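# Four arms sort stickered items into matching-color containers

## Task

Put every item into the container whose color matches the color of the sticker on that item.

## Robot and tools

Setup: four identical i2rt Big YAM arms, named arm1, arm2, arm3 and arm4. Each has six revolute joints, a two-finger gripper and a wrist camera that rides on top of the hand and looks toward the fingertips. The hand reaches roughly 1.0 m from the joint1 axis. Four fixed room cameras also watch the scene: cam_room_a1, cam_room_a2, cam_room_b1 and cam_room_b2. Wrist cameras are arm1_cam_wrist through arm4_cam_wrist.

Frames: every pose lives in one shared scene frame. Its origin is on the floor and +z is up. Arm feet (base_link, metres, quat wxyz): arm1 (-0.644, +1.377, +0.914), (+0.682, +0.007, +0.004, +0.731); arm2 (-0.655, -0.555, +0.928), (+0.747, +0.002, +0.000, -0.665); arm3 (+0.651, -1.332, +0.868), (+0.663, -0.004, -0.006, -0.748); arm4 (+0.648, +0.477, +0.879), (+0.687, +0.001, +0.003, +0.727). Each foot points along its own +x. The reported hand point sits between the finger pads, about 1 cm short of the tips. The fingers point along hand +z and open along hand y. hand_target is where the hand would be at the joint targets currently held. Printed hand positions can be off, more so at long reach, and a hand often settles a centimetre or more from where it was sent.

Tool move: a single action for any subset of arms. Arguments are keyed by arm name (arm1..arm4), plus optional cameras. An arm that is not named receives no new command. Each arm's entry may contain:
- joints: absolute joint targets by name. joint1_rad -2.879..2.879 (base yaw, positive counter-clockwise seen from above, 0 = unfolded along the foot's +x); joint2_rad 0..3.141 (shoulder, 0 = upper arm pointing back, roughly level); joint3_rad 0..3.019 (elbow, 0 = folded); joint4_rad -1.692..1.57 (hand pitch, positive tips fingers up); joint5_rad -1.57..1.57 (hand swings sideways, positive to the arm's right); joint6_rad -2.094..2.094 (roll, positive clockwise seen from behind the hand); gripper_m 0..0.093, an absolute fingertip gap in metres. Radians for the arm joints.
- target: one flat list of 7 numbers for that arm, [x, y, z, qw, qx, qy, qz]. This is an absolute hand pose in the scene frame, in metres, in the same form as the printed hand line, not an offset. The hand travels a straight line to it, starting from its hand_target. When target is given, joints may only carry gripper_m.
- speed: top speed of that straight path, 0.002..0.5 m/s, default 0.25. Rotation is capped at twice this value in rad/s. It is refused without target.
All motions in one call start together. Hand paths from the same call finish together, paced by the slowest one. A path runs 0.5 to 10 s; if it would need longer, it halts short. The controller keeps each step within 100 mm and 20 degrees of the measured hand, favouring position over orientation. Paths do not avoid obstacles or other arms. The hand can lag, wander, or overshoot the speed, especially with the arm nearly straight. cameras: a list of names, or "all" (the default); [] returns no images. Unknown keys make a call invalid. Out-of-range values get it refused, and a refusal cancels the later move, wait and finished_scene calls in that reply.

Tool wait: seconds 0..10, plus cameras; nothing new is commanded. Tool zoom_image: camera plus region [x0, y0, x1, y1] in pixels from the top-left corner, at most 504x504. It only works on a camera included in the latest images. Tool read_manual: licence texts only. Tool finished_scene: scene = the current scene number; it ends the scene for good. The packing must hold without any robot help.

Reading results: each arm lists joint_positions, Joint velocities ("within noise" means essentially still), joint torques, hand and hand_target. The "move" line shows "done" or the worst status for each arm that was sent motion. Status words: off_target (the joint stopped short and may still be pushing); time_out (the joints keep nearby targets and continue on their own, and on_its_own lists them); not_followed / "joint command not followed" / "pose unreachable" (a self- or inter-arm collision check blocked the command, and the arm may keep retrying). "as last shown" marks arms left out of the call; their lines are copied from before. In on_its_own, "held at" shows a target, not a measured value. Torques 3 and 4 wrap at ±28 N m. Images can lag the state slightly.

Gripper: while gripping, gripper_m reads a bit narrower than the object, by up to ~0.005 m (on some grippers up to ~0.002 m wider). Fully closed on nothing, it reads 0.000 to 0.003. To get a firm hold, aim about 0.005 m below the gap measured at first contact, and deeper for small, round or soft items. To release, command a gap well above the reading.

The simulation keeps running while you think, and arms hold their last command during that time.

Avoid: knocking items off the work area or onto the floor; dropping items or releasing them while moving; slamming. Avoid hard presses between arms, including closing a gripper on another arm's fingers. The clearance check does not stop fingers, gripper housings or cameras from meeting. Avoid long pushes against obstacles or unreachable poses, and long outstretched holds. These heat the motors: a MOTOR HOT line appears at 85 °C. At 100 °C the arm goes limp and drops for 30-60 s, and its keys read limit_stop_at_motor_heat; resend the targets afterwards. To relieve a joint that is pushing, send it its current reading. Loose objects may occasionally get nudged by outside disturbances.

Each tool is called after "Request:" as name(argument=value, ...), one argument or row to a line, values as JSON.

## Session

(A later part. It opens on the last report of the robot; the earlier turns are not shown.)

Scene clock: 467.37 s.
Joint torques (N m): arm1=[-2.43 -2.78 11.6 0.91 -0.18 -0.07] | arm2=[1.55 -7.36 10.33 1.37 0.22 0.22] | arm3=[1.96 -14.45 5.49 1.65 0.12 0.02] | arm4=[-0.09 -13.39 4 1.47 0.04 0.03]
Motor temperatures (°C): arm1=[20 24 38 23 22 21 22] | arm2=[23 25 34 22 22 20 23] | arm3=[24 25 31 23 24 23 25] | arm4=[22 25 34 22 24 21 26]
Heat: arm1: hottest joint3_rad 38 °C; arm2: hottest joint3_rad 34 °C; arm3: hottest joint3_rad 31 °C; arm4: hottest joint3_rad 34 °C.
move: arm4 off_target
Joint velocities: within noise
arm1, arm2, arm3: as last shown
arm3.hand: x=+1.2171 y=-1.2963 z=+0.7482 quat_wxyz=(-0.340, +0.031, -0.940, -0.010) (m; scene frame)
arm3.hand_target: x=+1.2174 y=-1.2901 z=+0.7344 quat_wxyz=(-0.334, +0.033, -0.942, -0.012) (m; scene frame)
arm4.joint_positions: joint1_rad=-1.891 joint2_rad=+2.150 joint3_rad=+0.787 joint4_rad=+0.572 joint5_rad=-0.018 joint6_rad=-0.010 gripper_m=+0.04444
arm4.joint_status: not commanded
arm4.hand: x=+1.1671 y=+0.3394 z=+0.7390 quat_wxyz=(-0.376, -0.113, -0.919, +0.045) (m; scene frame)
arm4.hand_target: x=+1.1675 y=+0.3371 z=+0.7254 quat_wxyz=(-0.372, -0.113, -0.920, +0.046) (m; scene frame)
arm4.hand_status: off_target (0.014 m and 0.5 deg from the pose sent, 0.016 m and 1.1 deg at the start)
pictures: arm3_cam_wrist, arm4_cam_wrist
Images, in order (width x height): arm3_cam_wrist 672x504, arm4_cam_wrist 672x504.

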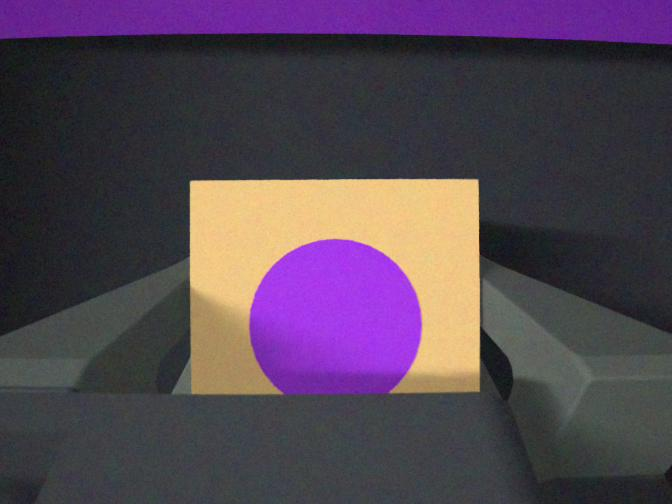

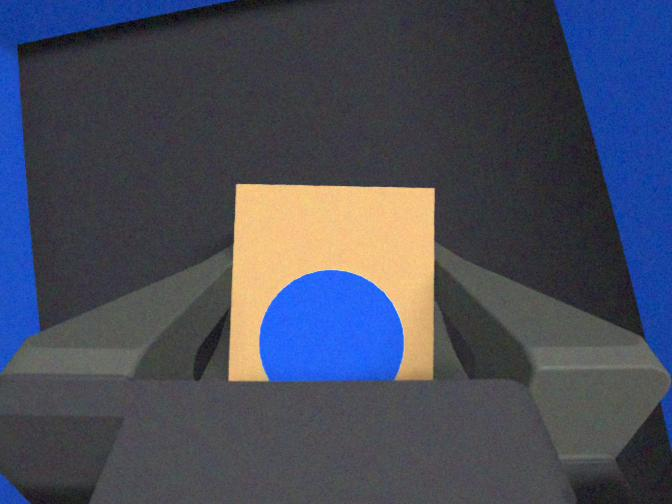

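Request:
move(
  arm3={"target": [1.2160, -1.2950, 0.7470, 0.3360, -0.0310, 0.9415, 0.0105], "speed": 0.1},
  arm4={"target": [1.1650, 0.3390, 0.7370, 0.3700, 0.1130, 0.9210, -0.0450], "speed": 0.1},
  cameras=[],
)

Request:
move(
  arm3={"joints": {"gripper_m": 0.085}},
  arm4={"joints": {"gripper_m": 0.070}},
  cameras=["arm3_cam_wrist", "arm4_cam_wrist"],
)

Scene clock: 474.40 s.
Joint torques (N m): arm1=[-3.02 -3.14 11.75 0.92 -0.16 -0.07] | arm2=[1.49 -7.36 10.32 1.35 0.22 0.21] | arm3=[1.26 -17.79 4.36 0.96 0.04 -0.03] | arm4=[0.85 -16.56 2.77 0.72 0.07 0.05]
Motor temperatures (°C): arm1=[20 24 38 23 22 21 22] | arm2=[23 25 34 22 22 20 23] | arm3=[24 26 30 23 24 23 25] | arm4=[22 25 34 22 24 21 26]
Heat: arm1: hottest joint3_rad 38 °C; arm2: hottest joint3_rad 34 °C; arm3: hottest joint3_rad 30 °C; arm4: hottest joint3_rad 34 °C.
move: arm3 done; arm4 done
Joint velocities: within noise
arm1, arm2: as last shown
arm3.joint_positions: joint1_rad=+1.755 joint2_rad=+2.092 joint3_rad=+0.899 joint4_rad=+0.316 joint5_rad=-0.010 joint6_rad=+0.005 gripper_m=+0.05309
arm3.joint_status: not commanded
arm3.hand: x=+1.2172 y=-1.2963 z=+0.7484 quat_wxyz=(-0.340, +0.031, -0.940, -0.010) (m; scene frame)
arm3.hand_target: x=+1.2161 y=-1.2950 z=+0.7471 quat_wxyz=(-0.336, +0.031, -0.941, -0.010) (m; scene frame)
arm3.hand_status: done (0.002 m and 0.5 deg from the pose sent, 0.002 m and 0.4 deg at the start)
arm4.joint_positions: joint1_rad=-1.891 joint2_rad=+2.150 joint3_rad=+0.787 joint4_rad=+0.572 joint5_rad=-0.018 joint6_rad=-0.010 gripper_m=+0.04444
arm4.joint_status: not commanded
arm4.hand: x=+1.1671 y=+0.3394 z=+0.7390 quat_wxyz=(-0.376, -0.113, -0.919, +0.045) (m; scene frame)
arm4.hand_target: x=+1.1650 y=+0.3390 z=+0.7371 quat_wxyz=(-0.370, -0.113, -0.921, +0.045) (m; scene frame)
arm4.hand_status: done (0.003 m and 0.8 deg from the pose sent, 0.003 m and 0.7 deg at the start)
pictures: none
No camera images: "cameras" was empty.

Scene clock: 474.93 s.
Joint torques (N m): arm1=[-2.67 -3.31 11.69 0.91 -0.18 -0.01] | arm2=[1.49 -7.36 10.35 1.37 0.21 0.21] | arm3=[1.26 -17.73 4.31 1.06 0.03 -0.03] | arm4=[0.79 -16.79 2.71 0.79 0.06 0.02]
Motor temperatures (°C): arm1=[20 24 38 23 22 21 22] | arm2=[23 25 34 22 22 20 23] | arm3=[24 26 30 23 24 23 25] | arm4=[22 25 34 22 24 21 26]
Heat: arm1: hottest joint3_rad 38 °C; arm2: hottest joint3_rad 34 °C; arm3: hottest joint3_rad 30 °C; arm4: hottest joint3_rad 34 °C.
move: arm3 done; arm4 done
Joint velocities: within noise
arm1.joint_positions: joint1_rad=-2.455 joint2_rad=+1.004 joint3_rad=+0.862 joint4_rad=-0.814 joint5_rad=-0.191 joint6_rad=-0.257 gripper_m=+0.08496
arm1.joint_status: not commanded
arm1.hand: x=-0.3466 y=+1.1121 z=+1.1429 quat_wxyz=(-0.298, -0.233, -0.922, +0.076) (m; scene frame)
arm1.hand_target: x=-0.3500 y=+1.1100 z=+1.1400 quat_wxyz=(-0.292, -0.236, -0.924, +0.074) (m; scene frame)
arm1.hand_status: not commanded
arm2.joint_positions: joint1_rad=+1.004 joint2_rad=+1.029 joint3_rad=+0.844 joint4_rad=-0.747 joint5_rad=+0.084 joint6_rad=+0.103 gripper_m=+0.08992
arm2.joint_status: not commanded
arm2.hand: x=-0.2960 y=-0.7460 z=+1.1507 quat_wxyz=(-0.302, -0.272, -0.909, +0.091) (m; scene frame)
arm2.hand_target: x=-0.3000 y=-0.7402 z=+1.1402 quat_wxyz=(-0.288, -0.276, -0.913, +0.087) (m; scene frame)
arm2.hand_status: not commanded
arm3.joint_positions: joint1_rad=+1.755 joint2_rad=+2.092 joint3_rad=+0.899 joint4_rad=+0.314 joint5_rad=-0.010 joint6_rad=+0.005 gripper_m=+0.08496
arm3.joint_status: all done
arm3.hand: x=+1.2167 y=-1.2963 z=+0.7481 quat_wxyz=(-0.339, +0.031, -0.940, -0.010) (m; scene frame)
arm3.hand_target: x=+1.2160 y=-1.2950 z=+0.7471 quat_wxyz=(-0.336, +0.031, -0.941, -0.010) (m; scene frame)
arm3.hand_status: not commanded
arm4.joint_positions: joint1_rad=-1.891 joint2_rad=+2.150 joint3_rad=+0.787 joint4_rad=+0.569 joint5_rad=-0.018 joint6_rad=-0.010 gripper_m=+0.06991
arm4.joint_status: all done
arm4.hand: x=+1.1666 y=+0.3395 z=+0.7384 quat_wxyz=(-0.374, -0.113, -0.919, +0.045) (m; scene frame)
arm4.hand_target: x=+1.1650 y=+0.3390 z=+0.7370 quat_wxyz=(-0.370, -0.113, -0.921, +0.045) (m; scene frame)
arm4.hand_status: not commanded
pictures: arm3_cam_wrist, arm4_cam_wrist
Images, in order (width x height): arm3_cam_wrist 672x504, arm4_cam_wrist 672x504.

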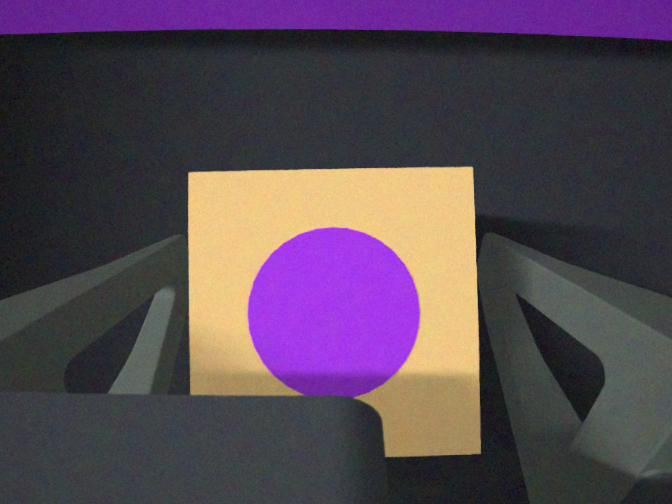

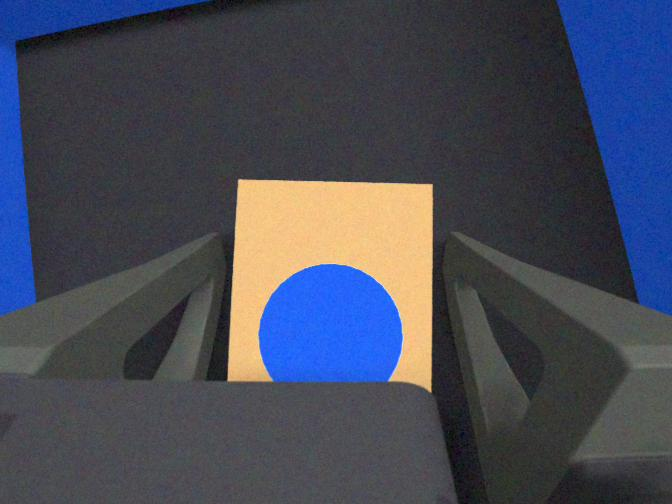

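Request:
move(
  arm3={"target": [1.166, -1.299, 0.820, 0.3360, -0.0310, 0.9415, 0.0105], "speed": 0.15},
  arm4={"target": [1.112, 0.352, 0.805, 0.3700, 0.1130, 0.9210, -0.0450], "speed": 0.15},
  cameras=["arm3_cam_wrist", "arm4_cam_wrist"],
)

Request:
move(
  arm3={"target": [1.10, -1.304, 1.05, 0.3360, -0.0310, 0.9415, 0.0105], "speed": 0.35},
  arm4={"target": [1.05, 0.368, 1.05, 0.3700, 0.1130, 0.9210, -0.0450], "speed": 0.35},
  cameras=["arm3_cam_wrist", "arm4_cam_wrist"],
)

Scene clock: 480.97 s.
Joint torques (N m): arm1=[-3.31 -2.67 11.74 0.94 -0.16 -0.08] | arm2=[1.49 -7.53 10.33 1.33 0.22 0.21] | arm3=[0.97 -15.09 4.63 0.98 -0.06 -0.06] | arm4=[0.38 -14.1 3.19 0.84 -0.07 0.01]
Motor temperatures (°C): arm1=[20 24 38 23 22 21 22] | arm2=[23 25 34 22 22 20 23] | arm3=[24 26 30 23 24 23 24] | arm4=[22 25 33 22 24 21 26]
Heat: arm1: hottest joint3_rad 38 °C; arm2: hottest joint3_rad 34 °C; arm3: hottest joint3_rad 30 °C; arm4: hottest joint3_rad 33 °C.
move: arm3 done; arm4 done
Joint velocities: within noise
arm1, arm2: as last shown
arm2.joint_positions: joint1_rad=+1.004 joint2_rad=+1.029 joint3_rad=+0.844 joint4_rad=-0.747 joint5_rad=+0.084 joint6_rad=+0.103 gripper_m=+0.08993
arm3.joint_positions: joint1_rad=+1.755 joint2_rad=+1.823 joint3_rad=+0.744 joint4_rad=+0.205 joint5_rad=-0.010 joint6_rad=+0.005 gripper_m=+0.08496
arm3.joint_status: not commanded
arm3.hand: x=+1.1700 y=-1.2983 z=+0.8224 quat_wxyz=(-0.341, +0.031, -0.939, -0.010) (m; scene frame)
arm3.hand_target: x=+1.1660 y=-1.2990 z=+0.8199 quat_wxyz=(-0.336, +0.031, -0.941, -0.010) (m; scene frame)
arm3.hand_status: done (0.005 m and 0.6 deg from the pose sent, 0.088 m and 0.3 deg at the start)
arm4.joint_positions: joint1_rad=-1.891 joint2_rad=+1.884 joint3_rad=+0.598 joint4_rad=+0.489 joint5_rad=-0.018 joint6_rad=-0.010 gripper_m=+0.06991
arm4.joint_status: not commanded
arm4.hand: x=+1.1141 y=+0.3540 z=+0.8048 quat_wxyz=(-0.373, -0.113, -0.920, +0.045) (m; scene frame)
arm4.hand_target: x=+1.1121 y=+0.3520 z=+0.8050 quat_wxyz=(-0.370, -0.113, -0.921, +0.045) (m; scene frame)
arm4.hand_status: done (0.003 m and 0.4 deg from the pose sent, 0.087 m and 0.6 deg at the start)
pictures: arm3_cam_wrist, arm4_cam_wrist
Images, in order (width x height): arm3_cam_wrist 672x504, arm4_cam_wrist 672x504.

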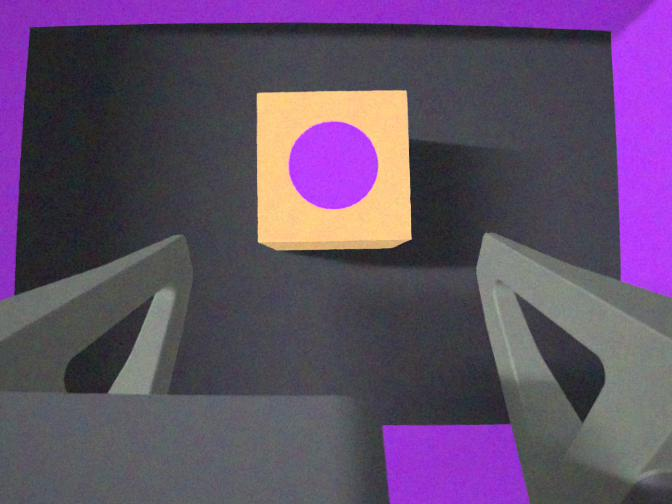

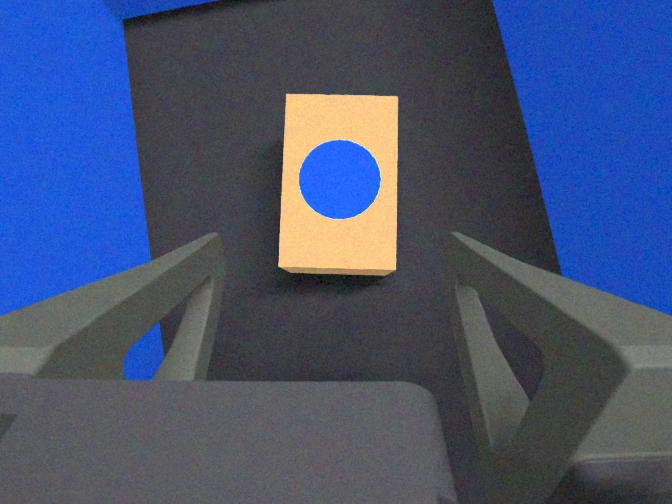

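Scene clock: 482.43 s.
Joint torques (N m): arm1=[-2.96 -3.49 11.6 0.95 -0.16 -0.05] | arm2=[1.55 -7.24 10.32 1.36 0.21 0.21] | arm3=[0.26 -7.65 12.44 0.98 -0.07 -0.12] | arm4=[0.32 -5.54 11.18 0.81 -0.06 -0.06]
Motor temperatures (°C): arm1=[20 24 38 23 22 21 22] | arm2=[23 25 34 22 22 20 23] | arm3=[24 26 30 23 24 23 24] | arm4=[22 25 33 22 24 21 26]
Heat: arm1: hottest joint3_rad 38 °C; arm2: hottest joint3_rad 34 °C; arm3: hottest joint3_rad 30 °C; arm4: hottest joint3_rad 33 °C.
move: arm3 off_target; arm4 off_target
Joint velocities: within noise
arm1, arm2: as last shown
arm3.joint_positions: joint1_rad=+1.755 joint2_rad=+1.158 joint3_rad=+0.770 joint4_rad=-0.524 joint5_rad=-0.017 joint6_rad=+0.003 gripper_m=+0.08496
arm3.joint_status: not commanded
arm3.hand: x=+1.0858 y=-1.2994 z=+1.0333 quat_wxyz=(-0.323, +0.033, -0.946, -0.012) (m; scene frame)
arm3.hand_target: x=+1.0992 y=-1.3041 z=+1.0500 quat_wxyz=(-0.336, +0.031, -0.941, -0.010) (m; scene frame)
arm3.hand_status: off_target (0.022 m and 1.5 deg from the pose sent, 0.238 m and 0.7 deg at the start)
arm4.joint_positions: joint1_rad=-1.897 joint2_rad=+1.035 joint3_rad=+0.624 joint4_rad=-0.409 joint5_rad=-0.023 joint6_rad=-0.010 gripper_m=+0.06991
arm4.joint_status: not commanded
arm4.hand: x=+1.0398 y=+0.3734 z=+1.0363 quat_wxyz=(-0.363, -0.115, -0.924, +0.042) (m; scene frame)
arm4.hand_target: x=+1.0495 y=+0.3681 z=+1.0501 quat_wxyz=(-0.370, -0.113, -0.921, +0.045) (m; scene frame)
arm4.hand_status: off_target (0.018 m and 1.0 deg from the pose sent, 0.254 m and 0.4 deg at the start)
pictures: arm3_cam_wrist, arm4_cam_wrist
Images, in order (width x height): arm3_cam_wrist 672x504, arm4_cam_wrist 672x504.

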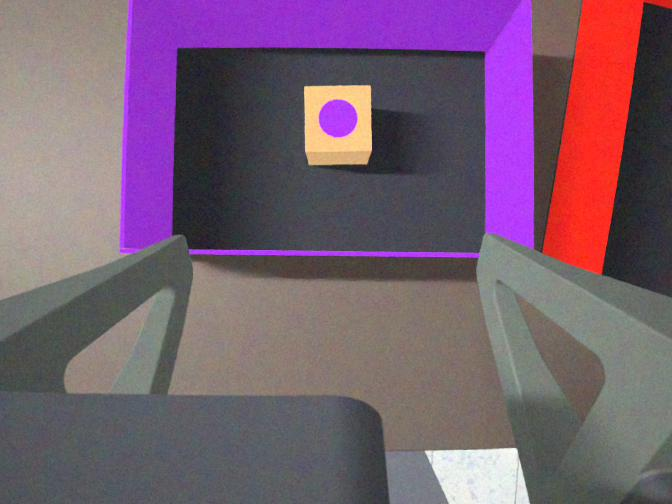

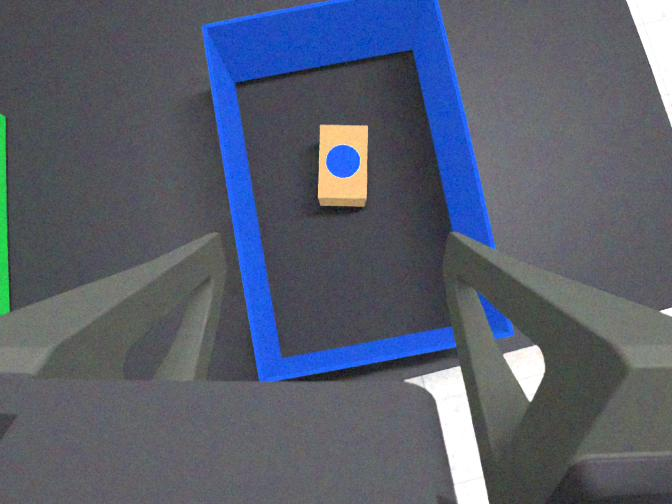

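Request:
finished_scene(
  scene=2,
)

The scene is finished: the task was done.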